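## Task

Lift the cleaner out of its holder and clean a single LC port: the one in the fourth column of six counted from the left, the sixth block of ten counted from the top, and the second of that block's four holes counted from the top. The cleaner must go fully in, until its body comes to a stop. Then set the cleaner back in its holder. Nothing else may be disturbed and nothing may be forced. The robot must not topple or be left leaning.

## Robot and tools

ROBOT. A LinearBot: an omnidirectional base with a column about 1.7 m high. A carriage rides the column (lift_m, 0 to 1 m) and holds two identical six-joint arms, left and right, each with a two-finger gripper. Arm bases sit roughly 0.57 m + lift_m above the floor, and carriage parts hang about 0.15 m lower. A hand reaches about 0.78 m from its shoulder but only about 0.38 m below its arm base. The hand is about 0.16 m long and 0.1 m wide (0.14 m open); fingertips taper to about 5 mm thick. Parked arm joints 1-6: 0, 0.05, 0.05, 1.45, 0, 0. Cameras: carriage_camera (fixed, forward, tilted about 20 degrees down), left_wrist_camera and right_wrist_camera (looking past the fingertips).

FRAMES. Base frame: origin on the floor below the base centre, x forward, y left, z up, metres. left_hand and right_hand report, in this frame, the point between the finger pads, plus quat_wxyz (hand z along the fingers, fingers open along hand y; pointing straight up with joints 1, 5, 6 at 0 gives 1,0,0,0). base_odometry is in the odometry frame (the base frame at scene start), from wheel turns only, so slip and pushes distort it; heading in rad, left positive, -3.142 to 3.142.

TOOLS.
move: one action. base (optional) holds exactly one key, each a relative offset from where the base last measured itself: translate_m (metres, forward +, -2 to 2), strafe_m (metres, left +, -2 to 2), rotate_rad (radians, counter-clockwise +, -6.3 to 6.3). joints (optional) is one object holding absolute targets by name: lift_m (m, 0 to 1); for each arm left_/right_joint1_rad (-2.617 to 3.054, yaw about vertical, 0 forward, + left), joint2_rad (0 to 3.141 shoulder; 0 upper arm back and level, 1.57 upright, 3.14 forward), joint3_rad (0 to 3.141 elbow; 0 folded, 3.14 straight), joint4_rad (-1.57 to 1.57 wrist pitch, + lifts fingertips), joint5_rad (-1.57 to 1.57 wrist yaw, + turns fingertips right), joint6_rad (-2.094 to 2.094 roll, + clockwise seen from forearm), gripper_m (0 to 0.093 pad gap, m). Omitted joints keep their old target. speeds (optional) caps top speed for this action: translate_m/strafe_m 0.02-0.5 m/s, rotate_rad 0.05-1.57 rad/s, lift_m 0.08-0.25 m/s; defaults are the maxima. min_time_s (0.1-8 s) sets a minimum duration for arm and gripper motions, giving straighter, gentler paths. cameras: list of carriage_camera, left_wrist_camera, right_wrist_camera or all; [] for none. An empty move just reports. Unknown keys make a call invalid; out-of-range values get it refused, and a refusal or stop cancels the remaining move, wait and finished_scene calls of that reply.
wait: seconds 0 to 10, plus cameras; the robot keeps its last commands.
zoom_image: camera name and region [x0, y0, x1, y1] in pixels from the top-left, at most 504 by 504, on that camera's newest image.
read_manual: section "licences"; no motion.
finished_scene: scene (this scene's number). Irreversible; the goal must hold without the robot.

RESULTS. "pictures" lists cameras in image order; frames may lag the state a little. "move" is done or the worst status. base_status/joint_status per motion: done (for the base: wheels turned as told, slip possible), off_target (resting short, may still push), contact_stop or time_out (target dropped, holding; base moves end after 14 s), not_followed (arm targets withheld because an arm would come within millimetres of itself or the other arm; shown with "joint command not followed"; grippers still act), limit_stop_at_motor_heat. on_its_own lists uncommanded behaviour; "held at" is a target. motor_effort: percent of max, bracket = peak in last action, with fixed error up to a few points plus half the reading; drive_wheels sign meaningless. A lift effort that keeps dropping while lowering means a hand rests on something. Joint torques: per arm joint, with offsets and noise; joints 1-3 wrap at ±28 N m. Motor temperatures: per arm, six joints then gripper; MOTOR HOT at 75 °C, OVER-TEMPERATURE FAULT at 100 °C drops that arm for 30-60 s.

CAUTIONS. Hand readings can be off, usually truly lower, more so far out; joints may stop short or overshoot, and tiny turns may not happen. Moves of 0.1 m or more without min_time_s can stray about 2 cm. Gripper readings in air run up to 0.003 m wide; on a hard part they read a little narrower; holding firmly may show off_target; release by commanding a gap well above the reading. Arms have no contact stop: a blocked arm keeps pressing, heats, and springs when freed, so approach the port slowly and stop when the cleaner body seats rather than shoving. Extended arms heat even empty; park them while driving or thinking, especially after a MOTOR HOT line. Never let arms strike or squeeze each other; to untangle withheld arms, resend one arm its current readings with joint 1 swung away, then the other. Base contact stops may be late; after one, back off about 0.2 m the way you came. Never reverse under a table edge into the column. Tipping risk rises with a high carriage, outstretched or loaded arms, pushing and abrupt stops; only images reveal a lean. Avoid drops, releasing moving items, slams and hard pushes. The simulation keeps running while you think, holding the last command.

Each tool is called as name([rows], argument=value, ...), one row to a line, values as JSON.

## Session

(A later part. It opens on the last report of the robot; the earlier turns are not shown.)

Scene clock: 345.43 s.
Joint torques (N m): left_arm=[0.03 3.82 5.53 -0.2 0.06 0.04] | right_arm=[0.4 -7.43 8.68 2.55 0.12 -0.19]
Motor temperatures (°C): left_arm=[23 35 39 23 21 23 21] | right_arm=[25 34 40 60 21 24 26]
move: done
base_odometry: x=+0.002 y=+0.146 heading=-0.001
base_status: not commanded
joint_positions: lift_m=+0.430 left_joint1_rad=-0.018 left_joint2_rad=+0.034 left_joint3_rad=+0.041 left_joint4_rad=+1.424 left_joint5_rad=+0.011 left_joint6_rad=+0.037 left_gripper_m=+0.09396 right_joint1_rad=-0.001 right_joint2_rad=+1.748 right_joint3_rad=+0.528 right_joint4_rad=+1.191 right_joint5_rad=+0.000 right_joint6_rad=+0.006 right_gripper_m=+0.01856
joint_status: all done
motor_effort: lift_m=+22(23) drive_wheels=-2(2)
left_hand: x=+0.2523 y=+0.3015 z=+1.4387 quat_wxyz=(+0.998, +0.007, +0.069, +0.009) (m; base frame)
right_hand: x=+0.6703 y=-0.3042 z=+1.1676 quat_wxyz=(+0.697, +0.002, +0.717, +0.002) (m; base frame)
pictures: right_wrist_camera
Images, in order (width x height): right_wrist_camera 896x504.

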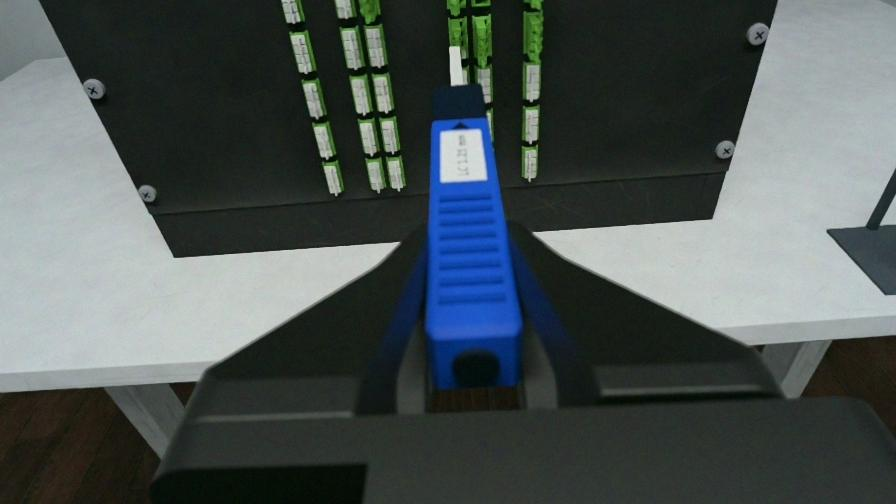

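move(joints={"right_joint4_rad": 1.23}, min_time_s=0.5, cameras=[])

move(base={"translate_m": 0.08}, speeds={"translate_m": 0.08}, cameras=["right_wrist_camera"])

zoom_image(camera="right_wrist_camera", region=[370, 0, 550, 130])

Scene clock: 356.43 s.
Joint torques (N m): left_arm=[0.09 3.77 5.41 -0.19 0.04 0.04] | right_arm=[0.42 -7.5 8.66 2.71 0.13 -0.19]
Motor temperatures (°C): left_arm=[23 35 39 23 21 23 21] | right_arm=[25 34 39 60 21 24 26]
move: done
base_odometry: x=+0.002 y=+0.146 heading=-0.001
base_status: not commanded
joint_positions: lift_m=+0.430 left_joint1_rad=-0.018 left_joint2_rad=+0.034 left_joint3_rad=+0.041 left_joint4_rad=+1.424 left_joint5_rad=+0.011 left_joint6_rad=+0.037 left_gripper_m=+0.09396 right_joint1_rad=-0.001 right_joint2_rad=+1.748 right_joint3_rad=+0.528 right_joint4_rad=+1.202 right_joint5_rad=+0.000 right_joint6_rad=+0.006 right_gripper_m=+0.01856
joint_status: all done
motor_effort: lift_m=+22(23) drive_wheels=-2(2)
left_hand: x=+0.2523 y=+0.3015 z=+1.4387 quat_wxyz=(+0.998, +0.007, +0.069, +0.009) (m; base frame)
right_hand: x=+0.6704 y=-0.3042 z=+1.1703 quat_wxyz=(+0.701, +0.002, +0.713, +0.002) (m; base frame)
pictures: none
No camera images: "cameras" was empty.

Scene clock: 358.17 s.
Joint torques (N m): left_arm=[0.01 3.73 5.45 -0.22 0.03 0.06] | right_arm=[0.42 -7.75 8.68 2.59 0.14 -0.19]
Motor temperatures (°C): left_arm=[23 35 39 23 21 23 21] | right_arm=[25 34 39 60 21 24 26]
move: done
base_odometry: x=+0.082 y=+0.146 heading=-0.001
base_status: done
joint_positions: lift_m=+0.430 left_joint1_rad=-0.018 left_joint2_rad=+0.034 left_joint3_rad=+0.041 left_joint4_rad=+1.424 left_joint5_rad=+0.011 left_joint6_rad=+0.037 left_gripper_m=+0.09396 right_joint1_rad=-0.001 right_joint2_rad=+1.748 right_joint3_rad=+0.528 right_joint4_rad=+1.208 right_joint5_rad=+0.000 right_joint6_rad=+0.006 right_gripper_m=+0.01856
joint_status: not commanded
motor_effort: lift_m=+22(22) drive_wheels=+3(10)
left_hand: x=+0.2523 y=+0.3015 z=+1.4387 quat_wxyz=(+0.998, +0.007, +0.069, +0.009) (m; base frame)
right_hand: x=+0.6704 y=-0.3042 z=+1.1717 quat_wxyz=(+0.703, +0.002, +0.711, +0.002) (m; base frame)
pictures: right_wrist_camera
Images, in order (width x height): right_wrist_camera 896x504.

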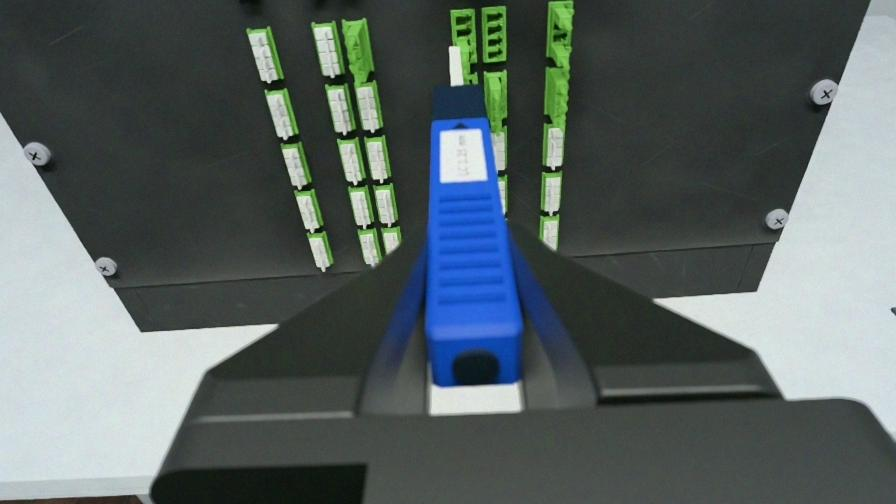

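Scaled by 2.800 from the camera's 896x504 image, which has a finer 1280x720 frame.

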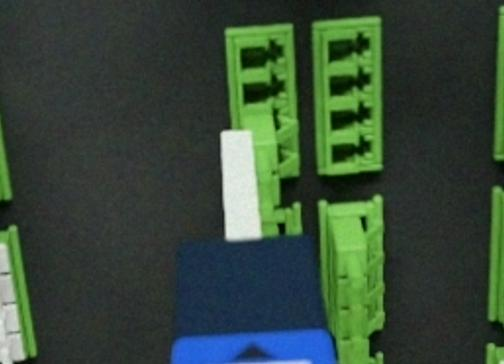

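zoom_image(camera="right_wrist_camera", region=[430, 0, 520, 90])

Scaled by 5.600 from the camera's 896x504 image, which has a finer 1280x720 frame.

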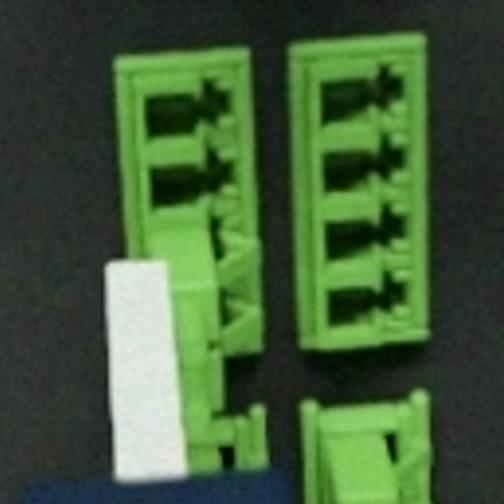

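move(base={"strafe_m": -0.0045}, joints={"lift_m": 0.423}, cameras=[])

move(base={"translate_m": 0.02}, speeds={"translate_m": 0.05}, cameras=["right_wrist_camera"])

zoom_image(camera="right_wrist_camera", region=[410, 0, 510, 90])

Scene clock: 411.47 s.
Joint torques (N m): left_arm=[0.02 3.92 5.35 -0.21 0.01 0.03] | right_arm=[0.54 -7.64 8.64 2.61 0.09 -0.19]
Motor temperatures (°C): left_arm=[23 34 39 23 21 23 21] | right_arm=[25 35 38 69 21 24 27]
move: done
base_odometry: x=+0.082 y=+0.142 heading=+0.000
base_status: done
joint_positions: lift_m=+0.423 left_joint1_rad=-0.018 left_joint2_rad=+0.034 left_joint3_rad=+0.041 left_joint4_rad=+1.424 left_joint5_rad=+0.011 left_joint6_rad=+0.037 left_gripper_m=+0.09396 right_joint1_rad=+0.000 right_joint2_rad=+1.750 right_joint3_rad=+0.529 right_joint4_rad=+1.209 right_joint5_rad=+0.003 right_joint6_rad=+0.006 right_gripper_m=+0.01856
joint_status: all done
motor_effort: lift_m=+22(23) drive_wheels=+3(6)
left_hand: x=+0.2523 y=+0.3014 z=+1.4317 quat_wxyz=(+0.998, +0.007, +0.069, +0.009) (m; base frame)
right_hand: x=+0.6706 y=-0.3046 z=+1.1647 quat_wxyz=(+0.703, +0.003, +0.711, +0.001) (m; base frame)
pictures: none
No camera images: "cameras" was empty.

Scene clock: 412.43 s.
Joint torques (N m): left_arm=[0.02 3.79 5.35 -0.2 0.04 0.04] | right_arm=[0.4 -7.61 8.58 2.57 0.1 -0.18]
Motor temperatures (°C): left_arm=[23 34 39 23 21 23 21] | right_arm=[25 35 38 69 21 24 27]
move: done
base_odometry: x=+0.102 y=+0.142 heading=-0.001
base_status: done
joint_positions: lift_m=+0.423 left_joint1_rad=-0.018 left_joint2_rad=+0.034 left_joint3_rad=+0.041 left_joint4_rad=+1.424 left_joint5_rad=+0.011 left_joint6_rad=+0.037 left_gripper_m=+0.09396 right_joint1_rad=+0.000 right_joint2_rad=+1.750 right_joint3_rad=+0.529 right_joint4_rad=+1.209 right_joint5_rad=+0.003 right_joint6_rad=+0.006 right_gripper_m=+0.01856
joint_status: not commanded
motor_effort: lift_m=+22(22) drive_wheels=+2(11)
left_hand: x=+0.2523 y=+0.3014 z=+1.4317 quat_wxyz=(+0.998, +0.007, +0.069, +0.009) (m; base frame)
right_hand: x=+0.6706 y=-0.3046 z=+1.1648 quat_wxyz=(+0.703, +0.003, +0.711, +0.001) (m; base frame)
pictures: right_wrist_camera
Images, in order (width x height): right_wrist_camera 896x504.

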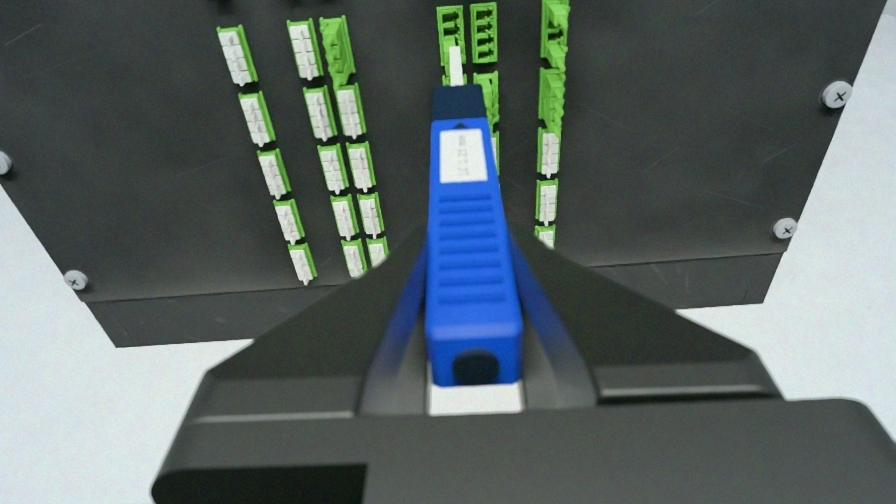

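Scaled by 5.040 from the camera's 896x504 image, which has a finer 1280x720 frame.

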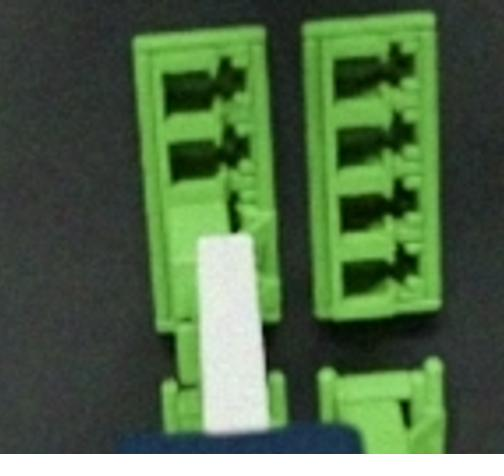

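move(base={"strafe_m": 0.0025}, joints={"left_joint1_rad": -0.858, "left_joint2_rad": 1.9, "left_joint3_rad": 1.0, "left_joint4_rad": 0.9, "left_joint5_rad": -0.579, "left_joint6_rad": -1.5708, "left_gripper_m": 0.093}, min_time_s=2.5, cameras=[])

move(joints={"left_joint1_rad": -0.858, "left_joint2_rad": 2.579, "left_joint3_rad": 1.964, "left_joint4_rad": 0.615, "left_joint5_rad": -0.579, "left_joint6_rad": -1.5708}, min_time_s=2, cameras=["left_wrist_camera", "right_wrist_camera"])

Scene clock: 426.27 s.
Joint torques (N m): left_arm=[-0.21 -8.83 7.62 2.06 -0.04 0.09] | right_arm=[0.34 -7.61 8.61 2.59 0.09 -0.19]
Motor temperatures (°C): left_arm=[23 34 40 23 21 23 21] | right_arm=[25 34 37 69 21 24 27]
move: done
base_odometry: x=+0.102 y=+0.144 heading=-0.001
base_status: done
joint_positions: lift_m=+0.423 left_joint1_rad=-0.854 left_joint2_rad=+1.879 left_joint3_rad=+0.981 left_joint4_rad=+0.924 left_joint5_rad=-0.567 left_joint6_rad=-1.560 left_gripper_m=+0.09308 right_joint1_rad=+0.000 right_joint2_rad=+1.750 right_joint3_rad=+0.529 right_joint4_rad=+1.209 right_joint5_rad=+0.004 right_joint6_rad=+0.005 right_gripper_m=+0.01856
joint_status: all done
motor_effort: lift_m=+22(23) drive_wheels=-3(5)
left_hand: x=+0.6277 y=-0.0266 z=+1.2202 quat_wxyz=(+0.427, -0.420, +0.560, -0.573) (m; base frame)
right_hand: x=+0.6706 y=-0.3044 z=+1.1649 quat_wxyz=(+0.703, +0.003, +0.711, +0.001) (m; base frame)
pictures: none
No camera images: "cameras" was empty.

Scene clock: 428.57 s.
Joint torques (N m): left_arm=[-0.29 -13.87 8.61 2.04 -0.02 0.07] | right_arm=[0.35 -7.56 8.58 2.59 0.09 -0.18]
Motor temperatures (°C): left_arm=[23 35 40 24 21 23 21] | right_arm=[25 34 37 69 21 24 27]
move: done
base_odometry: x=+0.102 y=+0.144 heading=-0.001
base_status: not commanded
joint_positions: lift_m=+0.423 left_joint1_rad=-0.854 left_joint2_rad=+2.546 left_joint3_rad=+1.943 left_joint4_rad=+0.641 left_joint5_rad=-0.572 left_joint6_rad=-1.563 left_gripper_m=+0.09308 right_joint1_rad=+0.000 right_joint2_rad=+1.750 right_joint3_rad=+0.529 right_joint4_rad=+1.209 right_joint5_rad=+0.004 right_joint6_rad=+0.005 right_gripper_m=+0.01856
joint_status: all done
motor_effort: lift_m=+22(23) drive_wheels=-3(3)
left_hand: x=+0.7426 y=-0.1574 z=+1.1842 quat_wxyz=(+0.428, -0.421, +0.554, -0.577) (m; base frame)
right_hand: x=+0.6706 y=-0.3044 z=+1.1649 quat_wxyz=(+0.703, +0.003, +0.711, +0.001) (m; base frame)
pictures: left_wrist_camera, right_wrist_camera
Images, in order (width x height): left_wrist_camera 896x504, right_wrist_camera 896x504.

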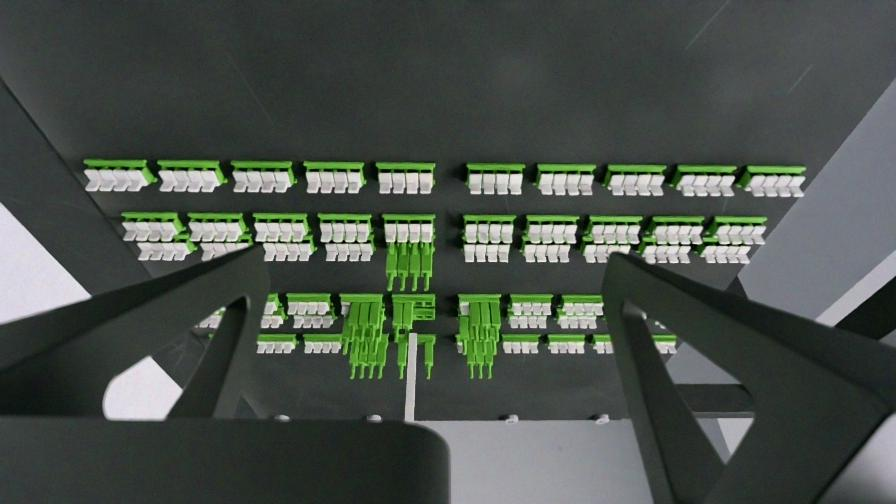

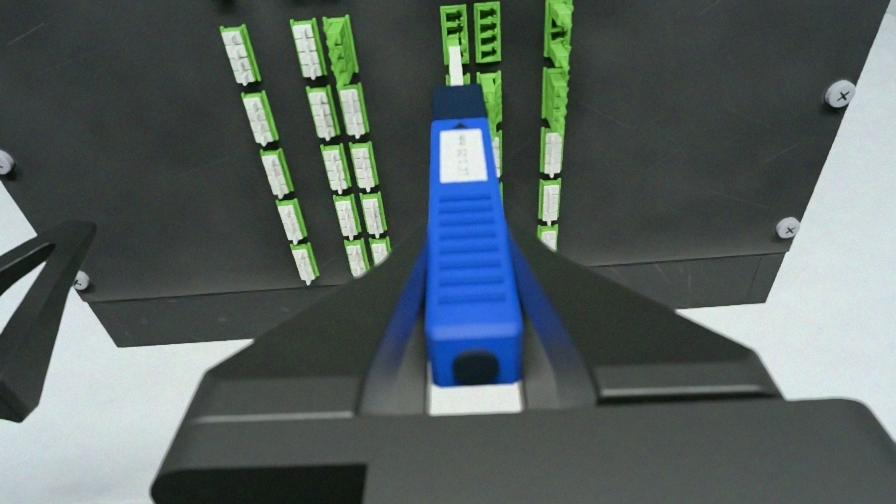

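zoom_image(camera="left_wrist_camera", region=[360, 280, 480, 430])

zoom_image(camera="right_wrist_camera", region=[410, 0, 510, 90])

Scaled by 3.360 from the camera's 896x504 image, which has a finer 1280x720 frame.

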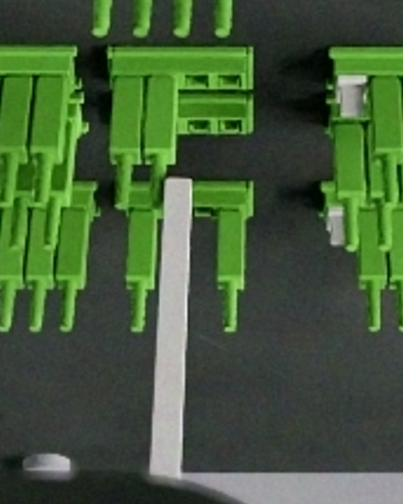

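Scaled by 5.040 from the camera's 896x504 image, which has a finer 1280x720 frame.

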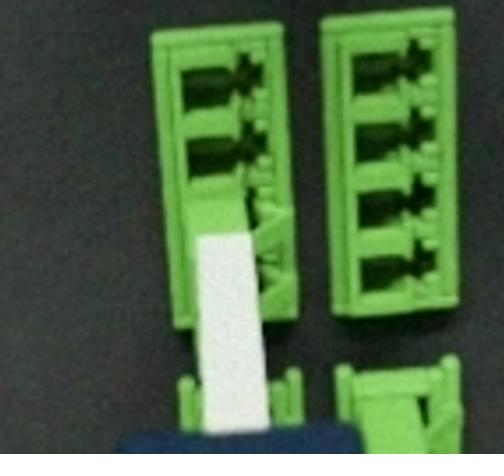

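move(joints={"lift_m": 0.4255}, cameras=["left_wrist_camera"])

zoom_image(camera="left_wrist_camera", region=[370, 280, 460, 380])

move(base={"translate_m": 0.008}, speeds={"translate_m": 0.03}, cameras=["left_wrist_camera", "right_wrist_camera"])

zoom_image(camera="left_wrist_camera", region=[370, 280, 460, 380])

zoom_image(camera="right_wrist_camera", region=[410, 0, 510, 90])

Scene clock: 472.83 s.
Joint torques (N m): left_arm=[-0.29 -14.16 8.47 2.06 -0.03 0.04] | right_arm=[0.32 -7.53 8.58 2.56 0.08 -0.18]
Motor temperatures (°C): left_arm=[23 52 43 29 21 23 21] | right_arm=[25 34 37 71 21 24 27]
move: done
base_odometry: x=+0.102 y=+0.144 heading=-0.001
base_status: not commanded
joint_positions: lift_m=+0.426 left_joint1_rad=-0.854 left_joint2_rad=+2.549 left_joint3_rad=+1.945 left_joint4_rad=+0.637 left_joint5_rad=-0.572 left_joint6_rad=-1.563 left_gripper_m=+0.09308 right_joint1_rad=+0.000 right_joint2_rad=+1.750 right_joint3_rad=+0.529 right_joint4_rad=+1.215 right_joint5_rad=+0.004 right_joint6_rad=+0.005 right_gripper_m=+0.01856
joint_status: all done
motor_effort: lift_m=+22(24) drive_wheels=+3(3)
left_hand: x=+0.7428 y=-0.1577 z=+1.1854 quat_wxyz=(+0.428, -0.422, +0.555, -0.575) (m; base frame)
right_hand: x=+0.6707 y=-0.3044 z=+1.1688 quat_wxyz=(+0.705, +0.003, +0.709, +0.001) (m; base frame)
pictures: left_wrist_camera
Images, in order (width x height): left_wrist_camera 896x504.

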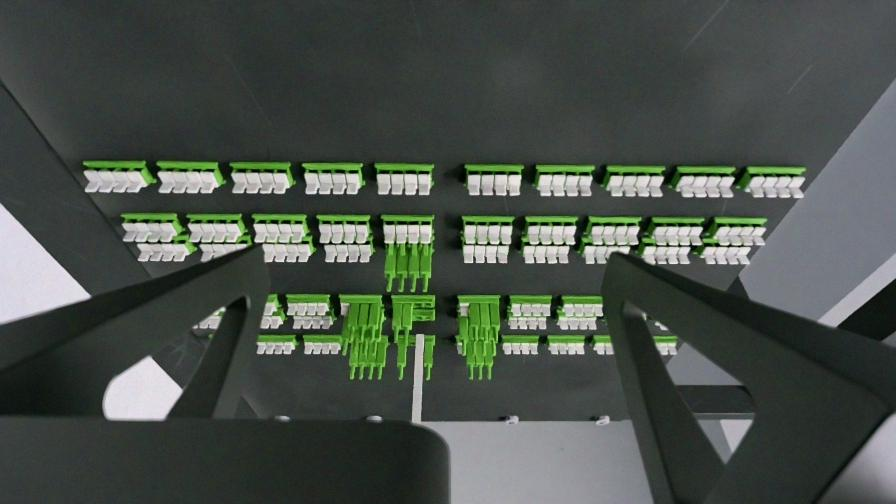

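Scaled by 5.040 from the camera's 896x504 image, which has a finer 1280x720 frame.

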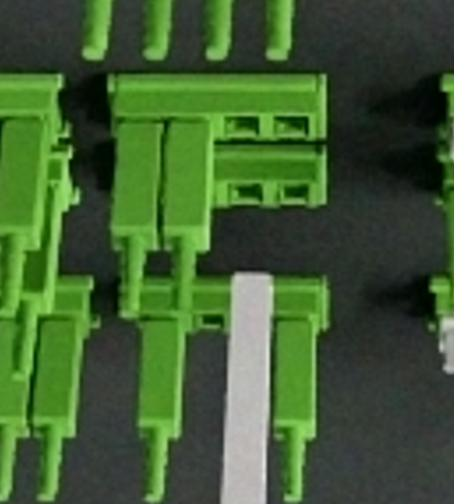

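Scene clock: 473.53 s.
Joint torques (N m): left_arm=[-0.12 -14.13 8.42 2.11 0.01 0.07] | right_arm=[0.34 -7.43 8.58 2.49 0.09 -0.18]
Motor temperatures (°C): left_arm=[23 52 43 29 21 23 21] | right_arm=[25 34 37 71 21 24 27]
move: done
base_odometry: x=+0.110 y=+0.144 heading=-0.001
base_status: done
joint_positions: lift_m=+0.426 left_joint1_rad=-0.855 left_joint2_rad=+2.549 left_joint3_rad=+1.945 left_joint4_rad=+0.635 left_joint5_rad=-0.573 left_joint6_rad=-1.563 left_gripper_m=+0.09308 right_joint1_rad=+0.000 right_joint2_rad=+1.750 right_joint3_rad=+0.529 right_joint4_rad=+1.215 right_joint5_rad=+0.004 right_joint6_rad=+0.005 right_gripper_m=+0.01856
joint_status: not commanded
motor_effort: lift_m=+21(22) drive_wheels=-3(10)
left_hand: x=+0.7424 y=-0.1581 z=+1.1850 quat_wxyz=(+0.428, -0.421, +0.556, -0.575) (m; base frame)
right_hand: x=+0.6707 y=-0.3044 z=+1.1688 quat_wxyz=(+0.705, +0.003, +0.709, +0.001) (m; base frame)
pictures: left_wrist_camera, right_wrist_camera
Images, in order (width x height): left_wrist_camera 896x504, right_wrist_camera 896x504.

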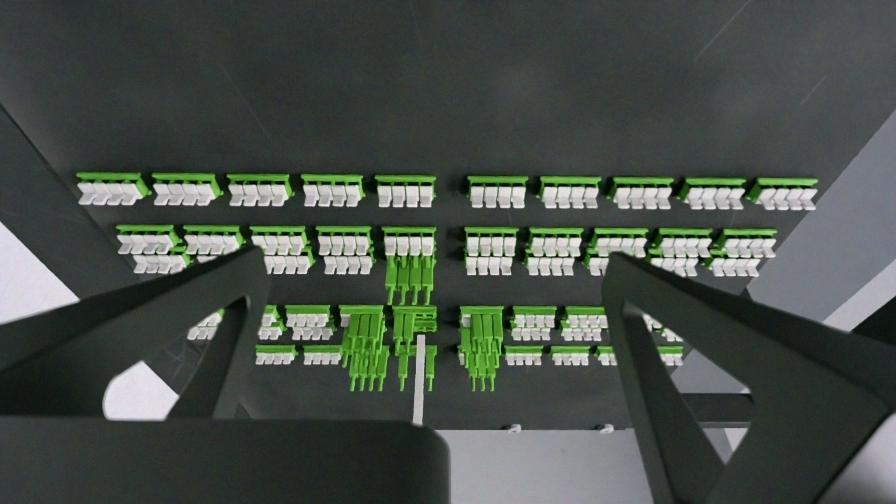

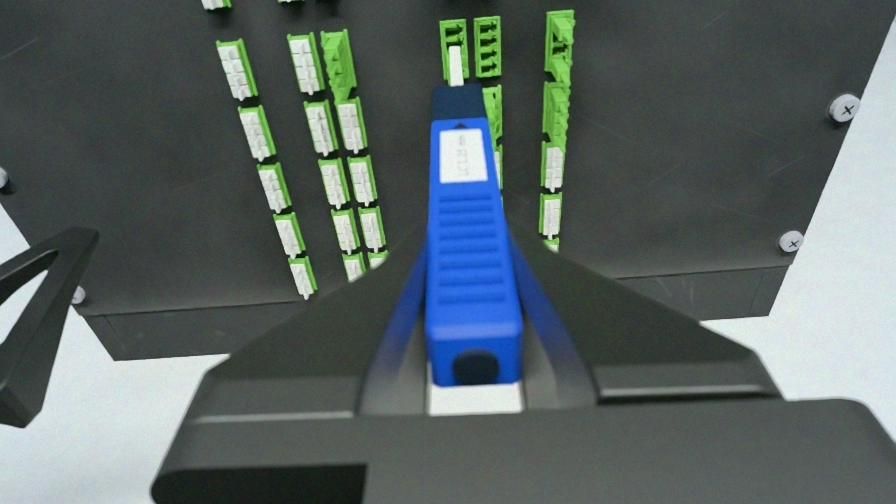

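Scaled by 5.040 from the camera's 896x504 image, which has a finer 1280x720 frame.

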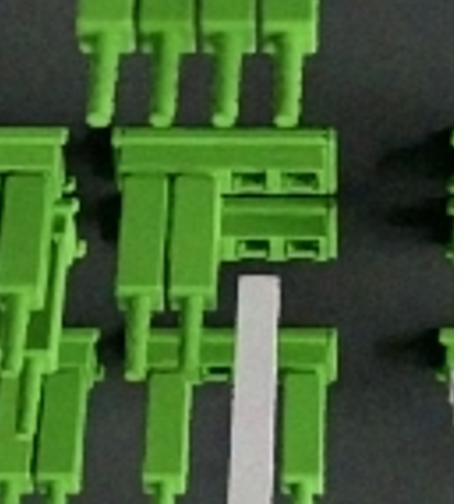

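Scaled by 5.040 from the camera's 896x504 image, which has a finer 1280x720 frame.

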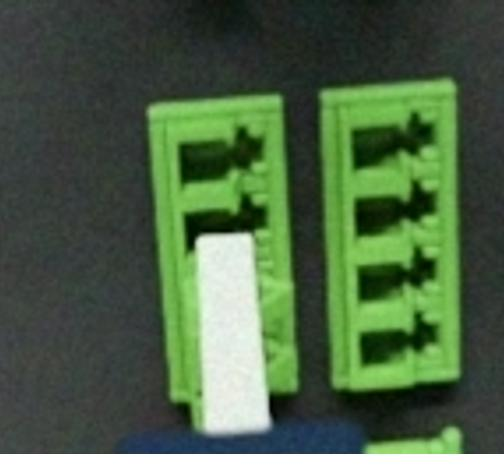

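move(base={"strafe_m": 0.0013}, joints={"lift_m": 0.4247}, cameras=[])

move(base={"translate_m": 0.006}, speeds={"translate_m": 0.03}, cameras=["left_wrist_camera", "right_wrist_camera"])

zoom_image(camera="left_wrist_camera", region=[370, 290, 460, 390])

zoom_image(camera="right_wrist_camera", region=[410, 0, 510, 90])

Scene clock: 504.27 s.
Joint torques (N m): left_arm=[-0.16 -14.17 8.44 2.14 -0.03 0.06] | right_arm=[0.32 -7.57 8.59 2.54 0.06 -0.17]
Motor temperatures (°C): left_arm=[23 52 44 29 21 23 21] | right_arm=[25 34 37 66 21 24 27]
move: done
base_odometry: x=+0.110 y=+0.145 heading=-0.002
base_status: done
joint_positions: lift_m=+0.425 left_joint1_rad=-0.855 left_joint2_rad=+2.549 left_joint3_rad=+1.947 left_joint4_rad=+0.634 left_joint5_rad=-0.573 left_joint6_rad=-1.563 left_gripper_m=+0.09308 right_joint1_rad=+0.001 right_joint2_rad=+1.750 right_joint3_rad=+0.529 right_joint4_rad=+1.214 right_joint5_rad=+0.004 right_joint6_rad=+0.005 right_gripper_m=+0.01856
joint_status: all done
motor_effort: lift_m=+21(22) drive_wheels=+3(6)
left_hand: x=+0.7425 y=-0.1583 z=+1.1840 quat_wxyz=(+0.428, -0.421, +0.556, -0.575) (m; base frame)
right_hand: x=+0.6707 y=-0.3042 z=+1.1679 quat_wxyz=(+0.705, +0.003, +0.709, +0.001) (m; base frame)
pictures: none
No camera images: "cameras" was empty.

Scene clock: 504.97 s.
Joint torques (N m): left_arm=[-0.02 -14.22 8.49 2.12 -0.01 0.04] | right_arm=[0.31 -7.57 8.61 2.57 0.09 -0.18]
Motor temperatures (°C): left_arm=[23 52 44 29 21 23 21] | right_arm=[25 34 37 66 21 24 27]
move: done
base_odometry: x=+0.116 y=+0.145 heading=-0.002
base_status: done
joint_positions: lift_m=+0.425 left_joint1_rad=-0.857 left_joint2_rad=+2.549 left_joint3_rad=+1.947 left_joint4_rad=+0.633 left_joint5_rad=-0.573 left_joint6_rad=-1.563 left_gripper_m=+0.09308 right_joint1_rad=+0.001 right_joint2_rad=+1.750 right_joint3_rad=+0.529 right_joint4_rad=+1.214 right_joint5_rad=+0.004 right_joint6_rad=+0.005 right_gripper_m=+0.01856
joint_status: not commanded
motor_effort: lift_m=+21(21) drive_wheels=+3(12)
left_hand: x=+0.7419 y=-0.1588 z=+1.1839 quat_wxyz=(+0.427, -0.421, +0.556, -0.575) (m; base frame)
right_hand: x=+0.6707 y=-0.3042 z=+1.1679 quat_wxyz=(+0.705, +0.003, +0.709, +0.001) (m; base frame)
pictures: left_wrist_camera, right_wrist_camera
Images, in order (width x height): left_wrist_camera 896x504, right_wrist_camera 896x504.

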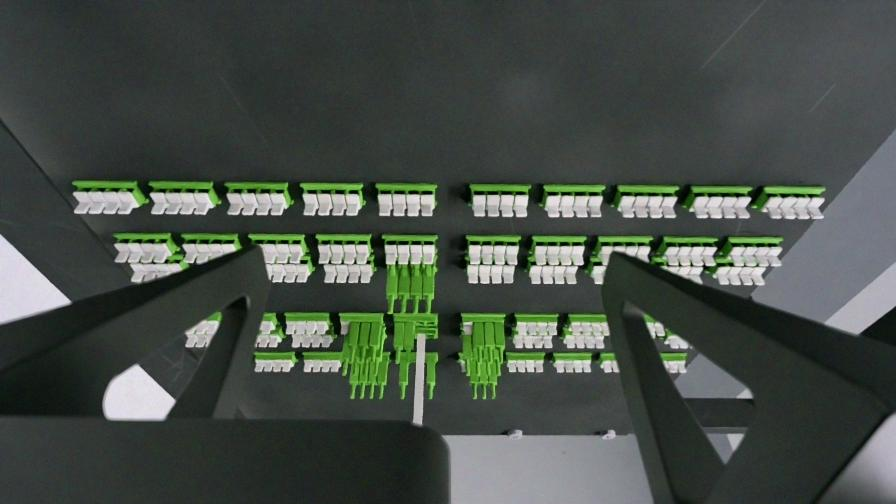

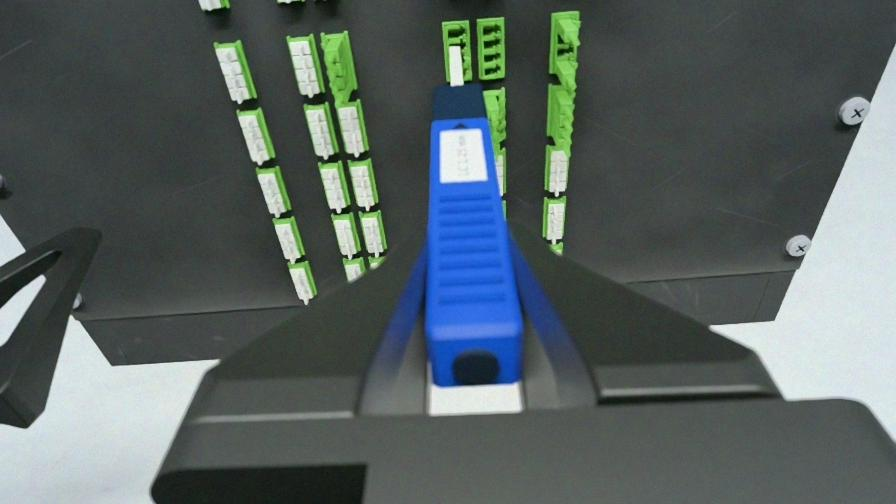

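Scaled by 5.040 from the camera's 896x504 image, which has a finer 1280x720 frame.

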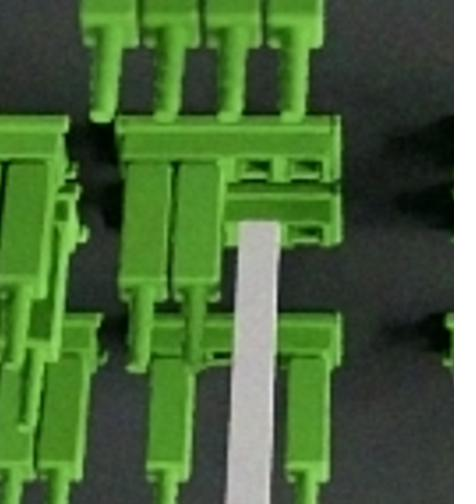

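Scaled by 5.040 from the camera's 896x504 image, which has a finer 1280x720 frame.

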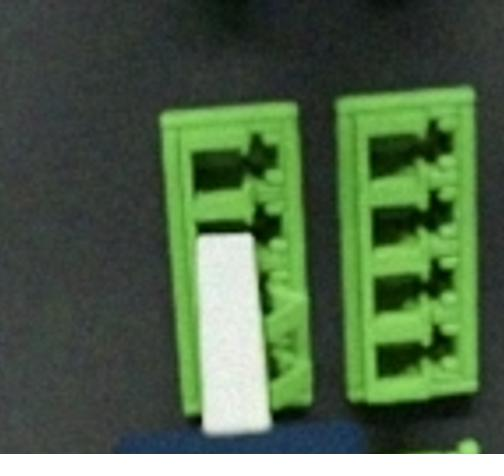

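move(base={"translate_m": 0.004}, joints={"lift_m": 0.4243}, speeds={"translate_m": 0.03}, cameras=["left_wrist_camera", "right_wrist_camera"])

zoom_image(camera="left_wrist_camera", region=[390, 300, 450, 360])

zoom_image(camera="right_wrist_camera", region=[420, 0, 510, 80])

Scene clock: 520.10 s.
Joint torques (N m): left_arm=[0.02 -14.26 8.32 2.16 0.01 0.06] | right_arm=[0.32 -7.65 8.58 2.58 0.1 -0.19]
Motor temperatures (°C): left_arm=[23 52 46 30 21 23 21] | right_arm=[25 34 37 66 21 24 27]
move: done
base_odometry: x=+0.120 y=+0.145 heading=-0.003
base_status: done
joint_positions: lift_m=+0.424 left_joint1_rad=-0.857 left_joint2_rad=+2.550 left_joint3_rad=+1.947 left_joint4_rad=+0.632 left_joint5_rad=-0.574 left_joint6_rad=-1.563 left_gripper_m=+0.09308 right_joint1_rad=+0.001 right_joint2_rad=+1.750 right_joint3_rad=+0.529 right_joint4_rad=+1.214 right_joint5_rad=+0.004 right_joint6_rad=+0.005 right_gripper_m=+0.01856
joint_status: all done
motor_effort: lift_m=+21(21) drive_wheels=+3(11)
left_hand: x=+0.7421 y=-0.1588 z=+1.1827 quat_wxyz=(+0.428, -0.422, +0.557, -0.574) (m; base frame)
right_hand: x=+0.6707 y=-0.3042 z=+1.1674 quat_wxyz=(+0.705, +0.003, +0.710, +0.001) (m; base frame)
pictures: left_wrist_camera, right_wrist_camera
Images, in order (width x height): left_wrist_camera 896x504, right_wrist_camera 896x504.

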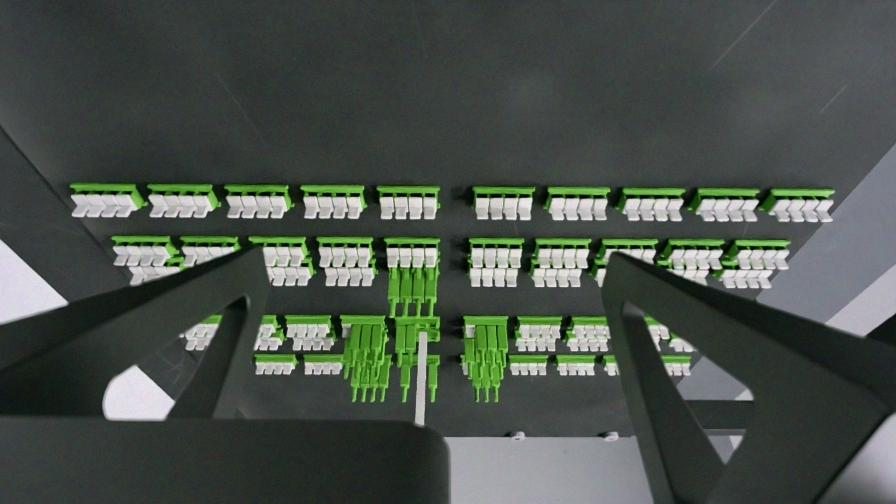

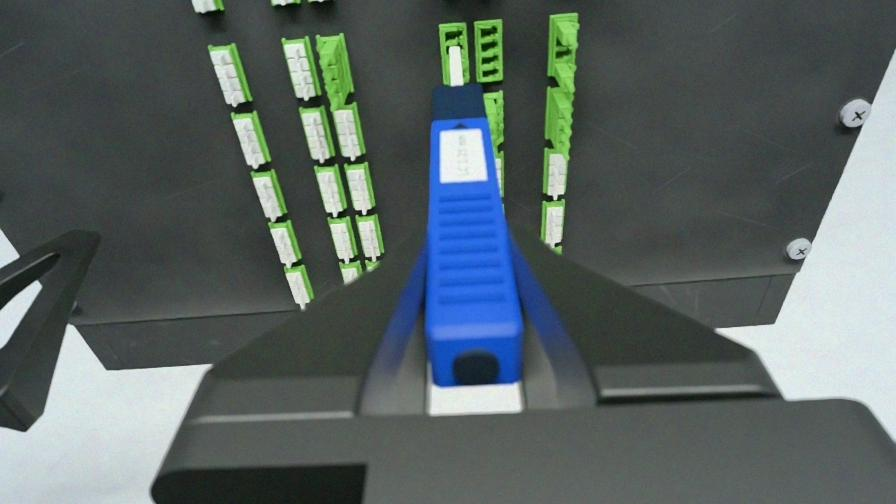

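Scaled by 8.400 from the camera's 896x504 image, which has a finer 1280x720 frame.

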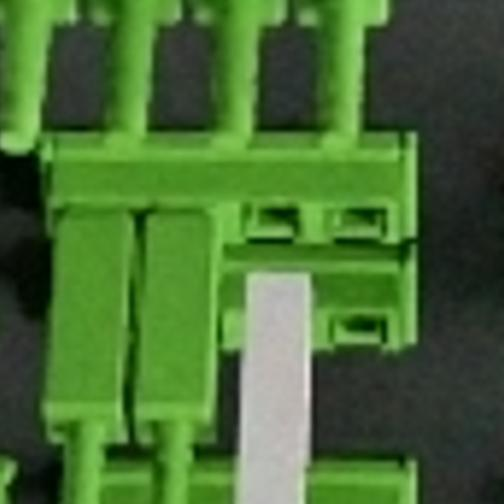

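Scaled by 5.600 from the camera's 896x504 image, which has a finer 1280x720 frame.

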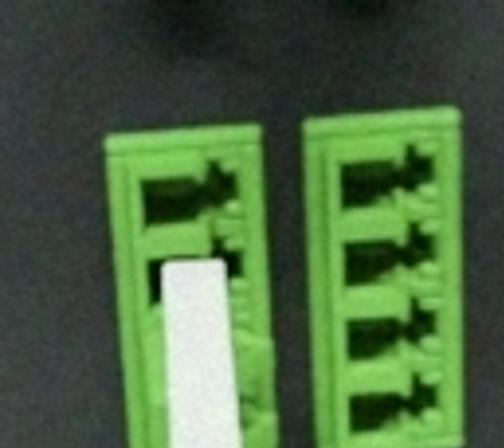

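move(base={"rotate_rad": 0.002}, joints={"lift_m": 0.4241}, cameras=["left_wrist_camera", "right_wrist_camera"])

zoom_image(camera="left_wrist_camera", region=[390, 300, 450, 360])

zoom_image(camera="right_wrist_camera", region=[420, 0, 510, 80])

Scene clock: 531.23 s.
Joint torques (N m): left_arm=[-0.12 -14.43 8.29 2.15 0.01 0.08] | right_arm=[0.29 -7.62 8.57 2.54 0.08 -0.19]
Motor temperatures (°C): left_arm=[23 53 47 30 21 23 21] | right_arm=[25 34 37 66 21 24 27]
move: done
base_odometry: x=+0.120 y=+0.145 heading=-0.001
base_status: done
joint_positions: lift_m=+0.424 left_joint1_rad=-0.857 left_joint2_rad=+2.550 left_joint3_rad=+1.947 left_joint4_rad=+0.632 left_joint5_rad=-0.574 left_joint6_rad=-1.563 left_gripper_m=+0.09308 right_joint1_rad=+0.001 right_joint2_rad=+1.750 right_joint3_rad=+0.529 right_joint4_rad=+1.214 right_joint5_rad=+0.004 right_joint6_rad=+0.005 right_gripper_m=+0.01856
joint_status: all done
motor_effort: lift_m=+20(21) drive_wheels=+4(8)
left_hand: x=+0.7421 y=-0.1588 z=+1.1825 quat_wxyz=(+0.428, -0.422, +0.557, -0.574) (m; base frame)
right_hand: x=+0.6707 y=-0.3042 z=+1.1673 quat_wxyz=(+0.705, +0.003, +0.710, +0.001) (m; base frame)
pictures: left_wrist_camera, right_wrist_camera
Images, in order (width x height): left_wrist_camera 896x504, right_wrist_camera 896x504.

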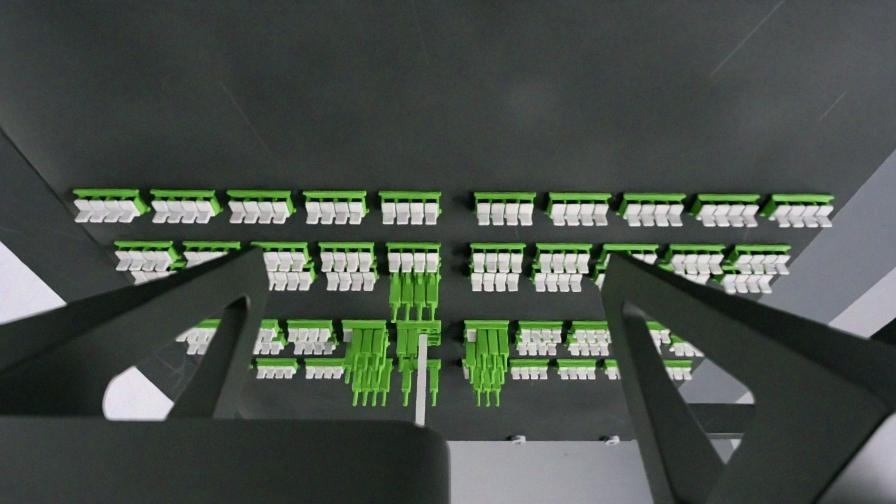

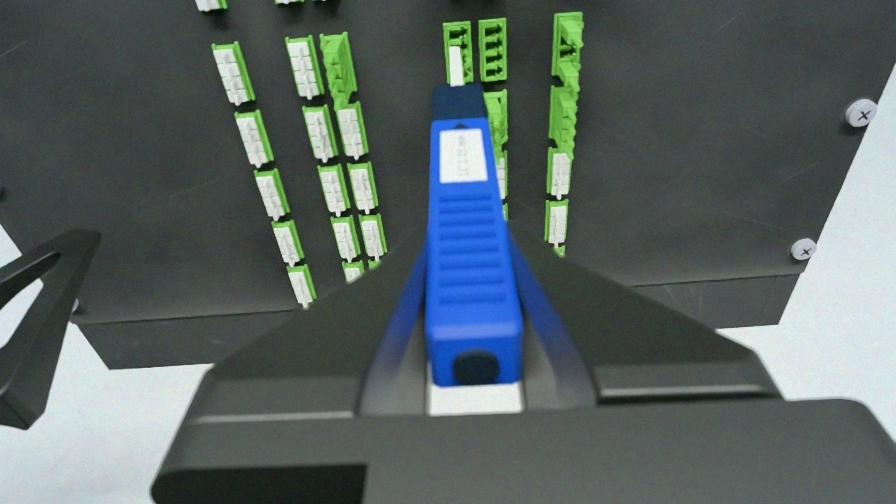

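Scaled by 8.400 from the camera's 896x504 image, which has a finer 1280x720 frame.

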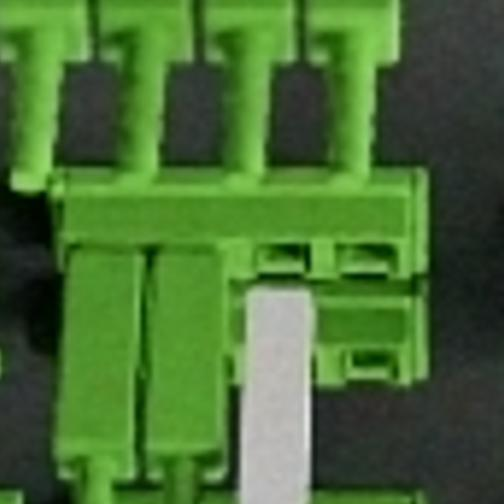

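Scaled by 5.600 from the camera's 896x504 image, which has a finer 1280x720 frame.

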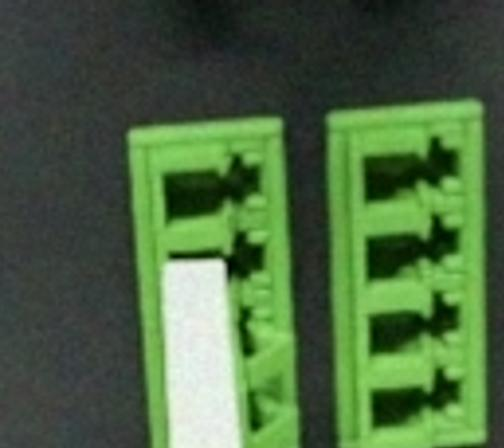

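move(base={"translate_m": 0.002}, speeds={"translate_m": 0.02}, cameras=["left_wrist_camera", "right_wrist_camera"])

zoom_image(camera="left_wrist_camera", region=[390, 300, 450, 360])

zoom_image(camera="right_wrist_camera", region=[420, 0, 510, 80])

Scene clock: 617.43 s.
Joint torques (N m): left_arm=[-0.02 -14.43 8.21 2.17 -0.02 0.06] | right_arm=[0.21 -7.69 8.53 2.5 0.09 -0.19]
Motor temperatures (°C): left_arm=[23 59 51 33 21 23 21] | right_arm=[25 34 38 68 21 24 28]
move: done
base_odometry: x=+0.122 y=+0.145 heading=-0.001
base_status: done
joint_positions: lift_m=+0.424 left_joint1_rad=-0.857 left_joint2_rad=+2.552 left_joint3_rad=+1.948 left_joint4_rad=+0.630 left_joint5_rad=-0.574 left_joint6_rad=-1.563 left_gripper_m=+0.09308 right_joint1_rad=+0.001 right_joint2_rad=+1.750 right_joint3_rad=+0.529 right_joint4_rad=+1.214 right_joint5_rad=+0.004 right_joint6_rad=+0.005 right_gripper_m=+0.01856
joint_status: not commanded
motor_effort: lift_m=+20(21) drive_wheels=+3(11)
left_hand: x=+0.7422 y=-0.1588 z=+1.1814 quat_wxyz=(+0.428, -0.422, +0.558, -0.573) (m; base frame)
right_hand: x=+0.6707 y=-0.3042 z=+1.1672 quat_wxyz=(+0.705, +0.003, +0.710, +0.001) (m; base frame)
pictures: left_wrist_camera, right_wrist_camera
Images, in order (width x height): left_wrist_camera 896x504, right_wrist_camera 896x504.

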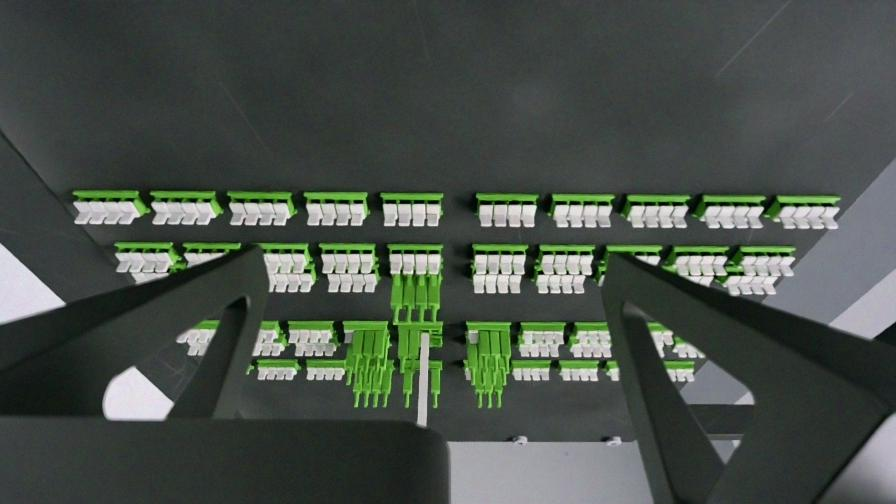

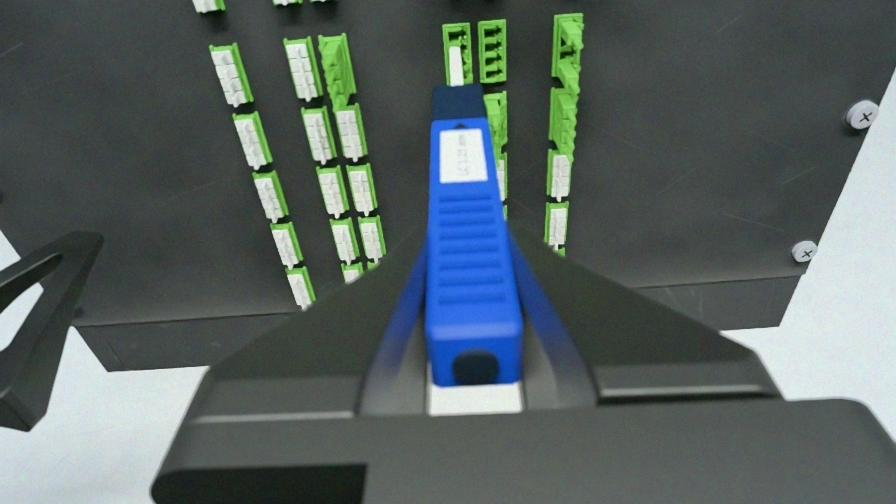

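Scaled by 8.400 from the camera's 896x504 image, which has a finer 1280x720 frame.

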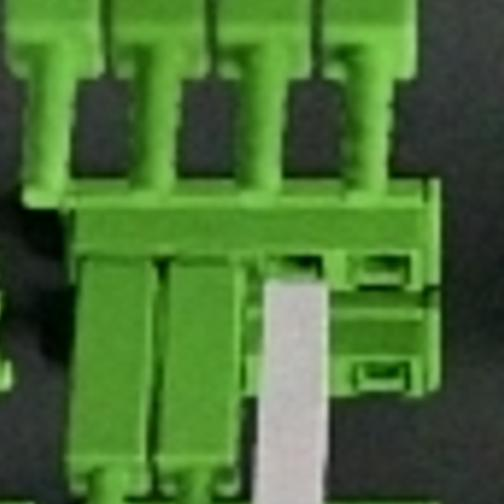

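Scaled by 5.600 from the camera's 896x504 image, which has a finer 1280x720 frame.

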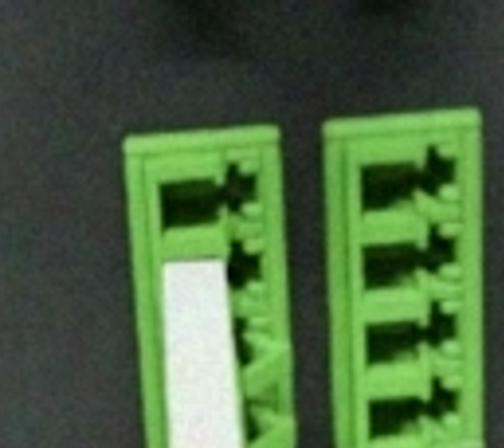

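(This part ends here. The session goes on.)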